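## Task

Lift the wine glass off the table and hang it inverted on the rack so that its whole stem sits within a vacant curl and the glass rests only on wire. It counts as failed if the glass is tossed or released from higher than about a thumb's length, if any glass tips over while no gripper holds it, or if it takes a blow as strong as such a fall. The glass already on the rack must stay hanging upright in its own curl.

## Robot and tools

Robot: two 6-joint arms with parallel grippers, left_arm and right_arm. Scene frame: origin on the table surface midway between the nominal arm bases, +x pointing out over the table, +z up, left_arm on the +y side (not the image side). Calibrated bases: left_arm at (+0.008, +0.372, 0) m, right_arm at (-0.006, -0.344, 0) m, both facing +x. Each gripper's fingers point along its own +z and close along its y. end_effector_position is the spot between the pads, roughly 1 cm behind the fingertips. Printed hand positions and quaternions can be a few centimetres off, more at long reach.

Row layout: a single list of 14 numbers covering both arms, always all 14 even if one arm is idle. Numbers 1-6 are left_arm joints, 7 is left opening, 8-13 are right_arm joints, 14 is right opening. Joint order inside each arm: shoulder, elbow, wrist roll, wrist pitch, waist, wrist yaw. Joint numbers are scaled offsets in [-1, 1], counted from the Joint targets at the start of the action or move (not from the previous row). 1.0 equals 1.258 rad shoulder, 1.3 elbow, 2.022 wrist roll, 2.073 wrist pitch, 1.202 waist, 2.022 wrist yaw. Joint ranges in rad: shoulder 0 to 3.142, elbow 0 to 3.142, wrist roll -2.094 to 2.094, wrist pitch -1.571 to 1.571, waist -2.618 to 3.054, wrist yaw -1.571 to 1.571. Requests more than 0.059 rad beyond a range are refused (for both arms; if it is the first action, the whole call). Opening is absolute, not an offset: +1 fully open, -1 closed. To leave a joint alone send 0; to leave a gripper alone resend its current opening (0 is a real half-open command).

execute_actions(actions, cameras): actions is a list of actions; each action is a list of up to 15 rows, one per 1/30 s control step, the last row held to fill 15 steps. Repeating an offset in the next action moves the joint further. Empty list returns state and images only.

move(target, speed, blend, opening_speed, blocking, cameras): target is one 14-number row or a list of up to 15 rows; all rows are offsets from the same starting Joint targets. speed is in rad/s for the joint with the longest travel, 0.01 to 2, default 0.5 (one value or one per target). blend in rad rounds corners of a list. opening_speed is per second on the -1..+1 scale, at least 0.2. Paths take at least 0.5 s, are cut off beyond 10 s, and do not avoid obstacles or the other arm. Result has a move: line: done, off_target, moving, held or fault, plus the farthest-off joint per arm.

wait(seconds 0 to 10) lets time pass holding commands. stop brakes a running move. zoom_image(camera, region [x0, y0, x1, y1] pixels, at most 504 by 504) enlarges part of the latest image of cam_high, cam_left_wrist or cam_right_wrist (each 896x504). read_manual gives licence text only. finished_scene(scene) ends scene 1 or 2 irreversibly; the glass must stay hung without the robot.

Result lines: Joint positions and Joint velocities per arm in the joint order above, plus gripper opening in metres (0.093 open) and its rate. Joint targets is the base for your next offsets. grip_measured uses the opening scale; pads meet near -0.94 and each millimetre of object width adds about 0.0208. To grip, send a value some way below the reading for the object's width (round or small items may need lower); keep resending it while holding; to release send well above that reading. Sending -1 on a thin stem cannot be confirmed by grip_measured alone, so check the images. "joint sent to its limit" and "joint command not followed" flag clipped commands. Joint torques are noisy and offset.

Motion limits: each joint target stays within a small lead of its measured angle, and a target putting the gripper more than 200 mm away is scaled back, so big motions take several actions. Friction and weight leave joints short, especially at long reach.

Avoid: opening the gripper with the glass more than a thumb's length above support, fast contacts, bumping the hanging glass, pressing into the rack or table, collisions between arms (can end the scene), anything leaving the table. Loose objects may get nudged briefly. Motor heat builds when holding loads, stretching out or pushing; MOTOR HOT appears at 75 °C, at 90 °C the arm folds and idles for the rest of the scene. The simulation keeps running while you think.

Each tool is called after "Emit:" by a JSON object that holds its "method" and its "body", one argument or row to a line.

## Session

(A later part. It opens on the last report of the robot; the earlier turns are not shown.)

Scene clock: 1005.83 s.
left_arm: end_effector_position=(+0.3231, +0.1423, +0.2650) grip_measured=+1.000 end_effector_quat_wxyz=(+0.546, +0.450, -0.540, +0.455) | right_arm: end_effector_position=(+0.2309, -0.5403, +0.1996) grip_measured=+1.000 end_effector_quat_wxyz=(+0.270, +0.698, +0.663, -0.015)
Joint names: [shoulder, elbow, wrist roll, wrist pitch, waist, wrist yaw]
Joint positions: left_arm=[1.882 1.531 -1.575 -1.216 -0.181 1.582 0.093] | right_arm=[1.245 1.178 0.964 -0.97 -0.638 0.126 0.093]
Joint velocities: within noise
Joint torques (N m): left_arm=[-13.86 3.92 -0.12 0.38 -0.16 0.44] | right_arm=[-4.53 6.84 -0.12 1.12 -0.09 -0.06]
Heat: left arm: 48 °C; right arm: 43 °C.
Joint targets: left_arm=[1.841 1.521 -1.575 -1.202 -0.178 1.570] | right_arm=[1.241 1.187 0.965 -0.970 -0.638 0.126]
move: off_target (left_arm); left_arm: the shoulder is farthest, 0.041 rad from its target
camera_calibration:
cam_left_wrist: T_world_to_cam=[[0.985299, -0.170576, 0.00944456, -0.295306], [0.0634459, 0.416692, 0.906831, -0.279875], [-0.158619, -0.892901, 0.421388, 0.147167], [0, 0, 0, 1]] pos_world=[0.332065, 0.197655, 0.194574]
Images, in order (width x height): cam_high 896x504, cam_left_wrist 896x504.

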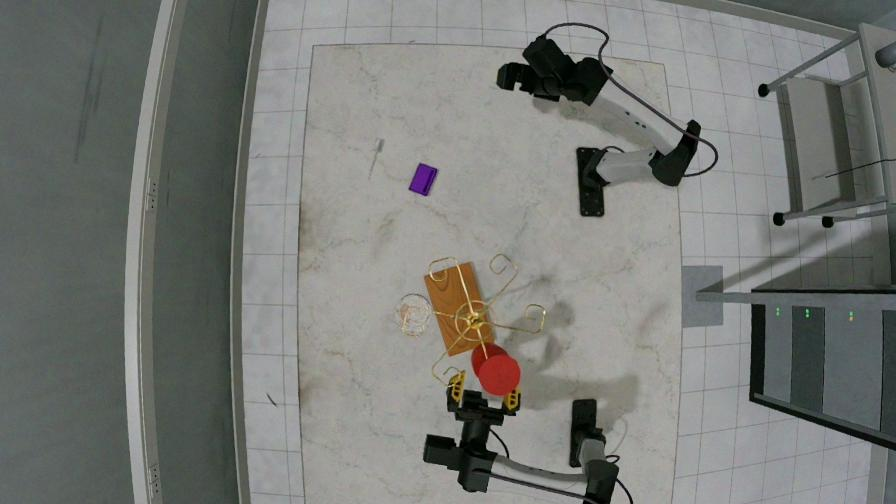

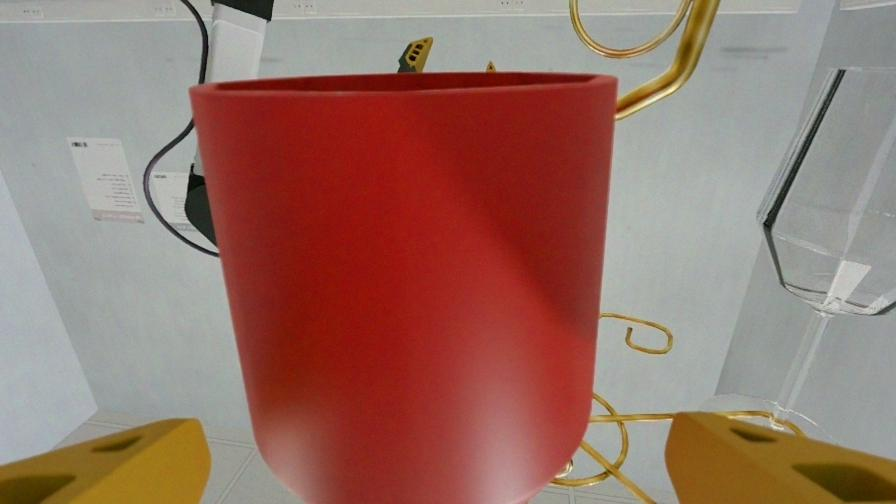

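Emit:
{"method": "move", "body": {
  "target": [-0.031,-0.039,0,0.006,0,0,1,0,0,0,0,0,0,1],
  "cameras": ["cam_high","cam_left_wrist"],
  "speed": 0.1
}}

Emit:
{"method": "zoom_image", "body": {
  "camera": "cam_high",
  "region": [440, 290, 580, 430]
}}

Scene clock: 1027.13 s.
left_arm: end_effector_position=(+0.3129, +0.1441, +0.2655) grip_measured=+1.000 end_effector_quat_wxyz=(+0.546, +0.449, -0.541, +0.456) | right_arm: end_effector_position=(+0.2309, -0.5403, +0.1996) grip_measured=+1.000 end_effector_quat_wxyz=(+0.270, +0.698, +0.663, -0.015)
Joint names: [shoulder, elbow, wrist roll, wrist pitch, waist, wrist yaw]
Joint positions: left_arm=[1.841 1.48 -1.575 -1.204 -0.181 1.582 0.093] | right_arm=[1.245 1.178 0.964 -0.97 -0.638 0.126 0.093]
Joint velocities: within noise
Joint torques (N m): left_arm=[-13.3 3.92 -0.08 0.43 0.05 0.41] | right_arm=[-4.51 6.83 -0.09 1.1 -0.18 -0.07]
Heat: left arm: 55 °C; right arm: 43 °C.
Joint targets: left_arm=[1.802 1.471 -1.575 -1.190 -0.178 1.570] | right_arm=[1.241 1.187 0.965 -0.970 -0.638 0.126]
move: off_target (left_arm); left_arm: the shoulder is farthest, 0.039 rad from its target
camera_calibration:
cam_left_wrist: T_world_to_cam=[[0.985284, -0.170574, 0.0109703, -0.285296], [0.0620851, 0.416943, 0.90681, -0.280051], [-0.159252, -0.892784, 0.421397, 0.147205], [0, 0, 0, 1]] pos_world=[0.321927, 0.199524, 0.195051]
Images, in order (width x height): cam_high 896x504, cam_left_wrist 896x504.

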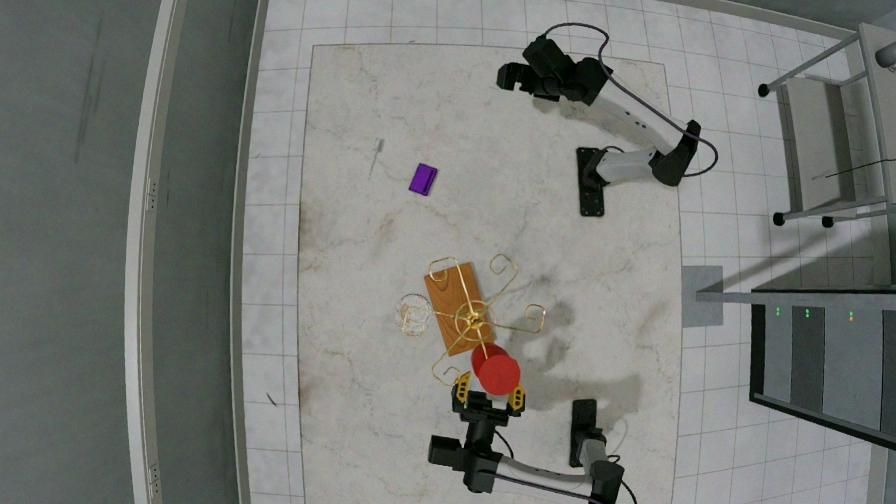

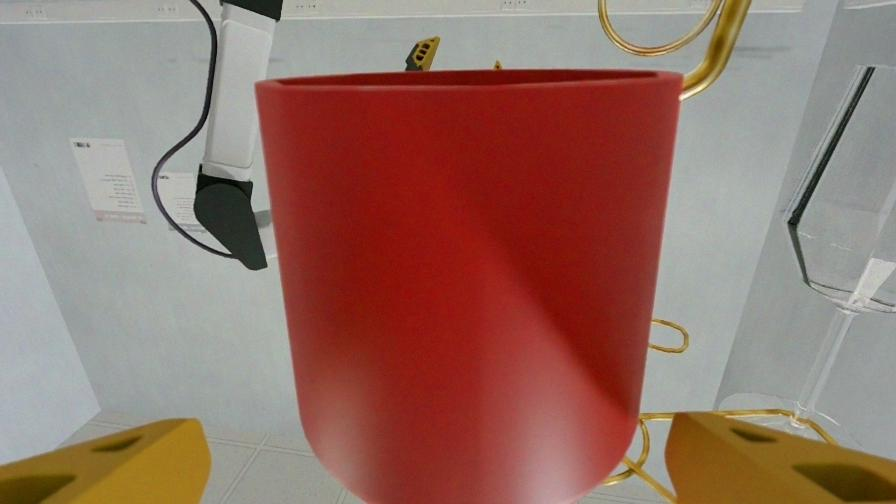

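Scaled by 3.600 from the camera's 896x504 image, which has a finer 1280x720 frame.

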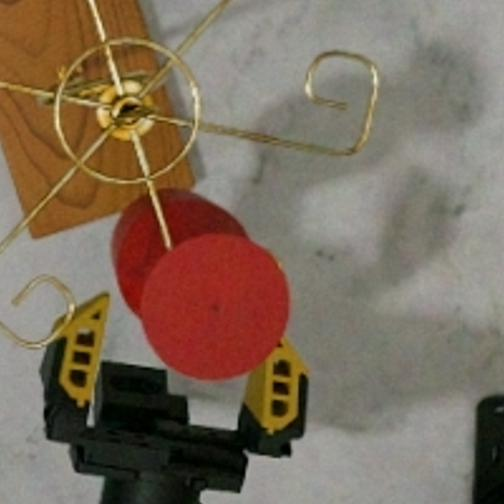

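Emit:
{"method": "move", "body": {
  "target": [-0.054,-0.068,0,0.009,0.0865,0,1,0,0,0,0,0,0,1],
  "cameras": ["cam_high","cam_left_wrist"],
  "speed": 0.12
}}

Emit:
{"method": "zoom_image", "body": {
  "camera": "cam_high",
  "region": [440, 290, 580, 430]
}}

Scene clock: 1037.23 s.
left_arm: end_effector_position=(+0.3163, +0.1784, +0.2652) grip_measured=+1.000 end_effector_quat_wxyz=(+0.522, +0.477, -0.517, +0.483) | right_arm: end_effector_position=(+0.2309, -0.5403, +0.1996) grip_measured=+1.000 end_effector_quat_wxyz=(+0.270, +0.698, +0.663, -0.015)
Joint names: [shoulder, elbow, wrist roll, wrist pitch, waist, wrist yaw]
Joint positions: left_arm=[1.771 1.392 -1.575 -1.185 -0.078 1.582 0.093] | right_arm=[1.245 1.178 0.964 -0.97 -0.638 0.126 0.093]
Joint velocities: within noise
Joint torques (N m): left_arm=[-12.33 3.95 -0.04 0.34 -0.14 0.38] | right_arm=[-4.55 6.86 -0.1 1.08 -0.09 -0.08]
Heat: left arm: 55 °C; right arm: 43 °C.
Joint targets: left_arm=[1.734 1.383 -1.575 -1.171 -0.074 1.570] | right_arm=[1.241 1.187 0.965 -0.970 -0.638 0.126]
move: off_target (left_arm); left_arm: the shoulder is farthest, 0.037 rad from its target
camera_calibration:
cam_left_wrist: T_world_to_cam=[[0.997648, -0.0676048, 0.0113517, -0.30517], [0.0182214, 0.421158, 0.906804, -0.281203], [-0.0660852, -0.904464, 0.421399, 0.151089], [0, 0, 0, 1]] pos_world=[0.31956, 0.234454, 0.194791]
Images, in order (width x height): cam_high 896x504, cam_left_wrist 896x504.

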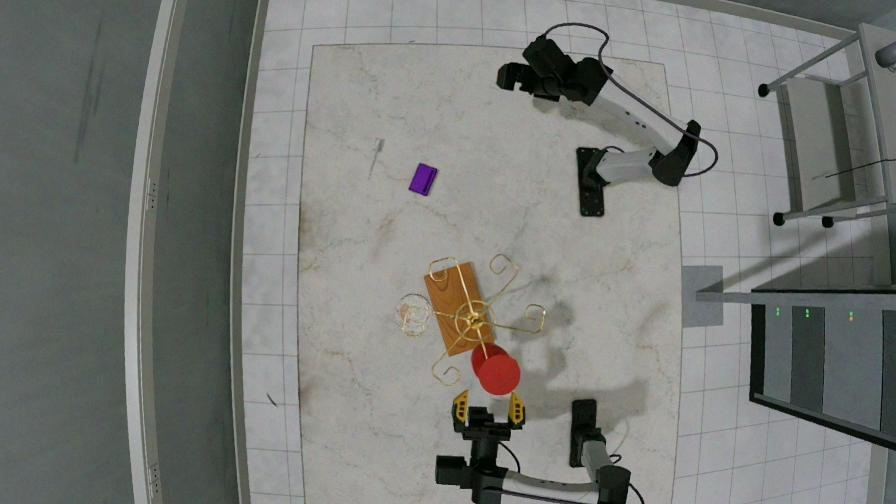

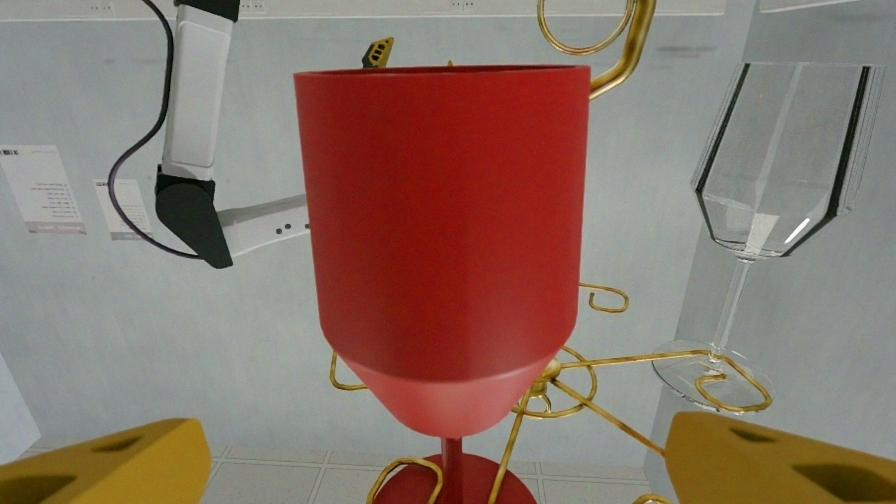

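Scaled by 3.600 from the camera's 896x504 image, which has a finer 1280x720 frame.

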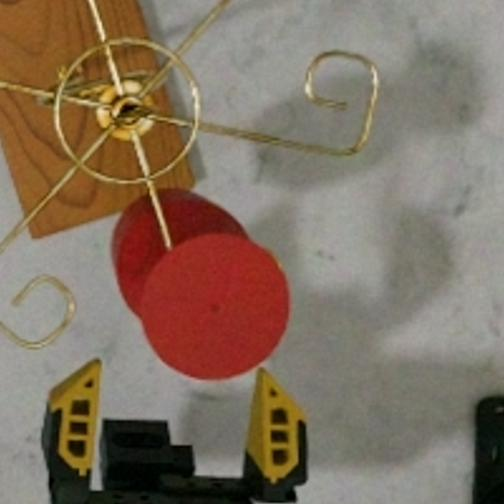

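Emit:
{"method": "zoom_image", "body": {
  "camera": "cam_left_wrist",
  "region": [330, 380, 590, 504]
}}

Scaled by 1.938 from the camera's 896x504 image, which has a finer 1280x720 frame.

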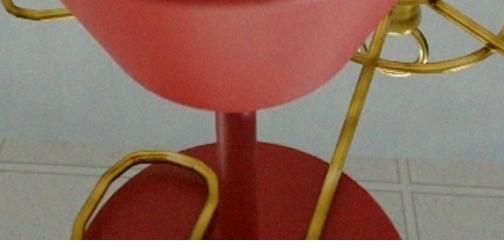

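Emit:
{"method": "move", "body": {
  "target": [
    [-0.04,-0.05,0,0.01,0.08,0,1,0,0,0,0,0,0,1],
    [-0.04,-0.05,0,0.01,0.25,0,1,0,0,0,0,0,0,1]
  ],
  "blend": [0.05,0],
  "cameras": ["cam_high","cam_left_wrist"],
  "speed": 0.3
}}

Emit:
{"method": "zoom_image", "body": {
  "camera": "cam_left_wrist",
  "region": [250, 50, 750, 504]
}}

Scene clock: 1051.17 s.
left_arm: end_effector_position=(+0.3467, +0.2763, +0.2644) grip_measured=+1.000 end_effector_quat_wxyz=(+0.440, +0.547, -0.442, +0.558) | right_arm: end_effector_position=(+0.2309, -0.5403, +0.1996) grip_measured=+1.000 end_effector_quat_wxyz=(+0.270, +0.698, +0.663, -0.015)
Joint names: [shoulder, elbow, wrist roll, wrist pitch, waist, wrist yaw]
Joint positions: left_arm=[1.718 1.327 -1.575 -1.163 0.225 1.582 0.093] | right_arm=[1.245 1.178 0.964 -0.97 -0.638 0.126 0.093]
Joint velocities: within noise
Joint torques (N m): left_arm=[-11.59 4.03 -0.07 0.4 -0.05 0.45] | right_arm=[-4.49 6.72 -0.1 1.1 -0.1 -0.05]
Heat: left arm: 55 °C; right arm: 43 °C.
Joint targets: left_arm=[1.684 1.318 -1.575 -1.151 0.226 1.570] | right_arm=[1.241 1.187 0.965 -0.970 -0.638 0.126]
move: done; blend cut to 0.0481 rad at target 1
camera_calibration:
cam_left_wrist: T_world_to_cam=[[0.972248, 0.233016, 0.0208909, -0.405705], [-0.116588, 0.405159, 0.906782, -0.27108], [0.202831, -0.884053, 0.421082, 0.143142], [0, 0, 0, 1]] pos_world=[0.333808, 0.330911, 0.194012]
Images, in order (width x height): cam_high 896x504, cam_left_wrist 896x504.

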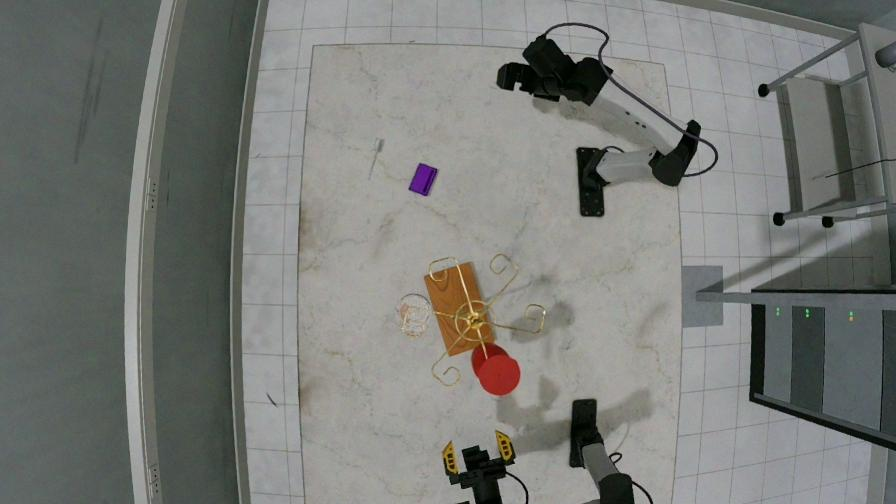

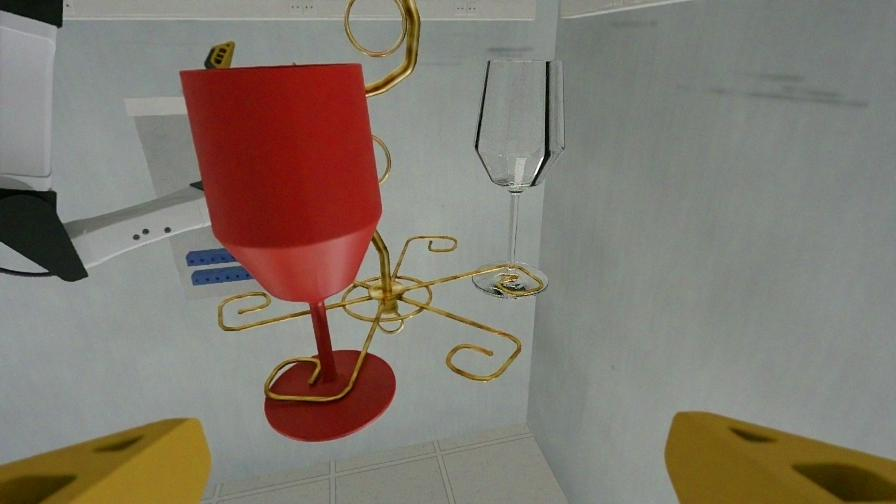

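Scaled by 1.008 from the camera's 896x504 image, which has a finer 1280x720 frame.

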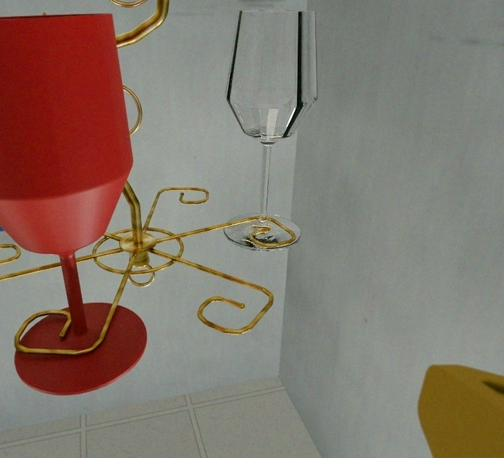

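Emit:
{"method": "finished_scene", "body": {
  "scene": 1
}}

The scene is finished: the task was done.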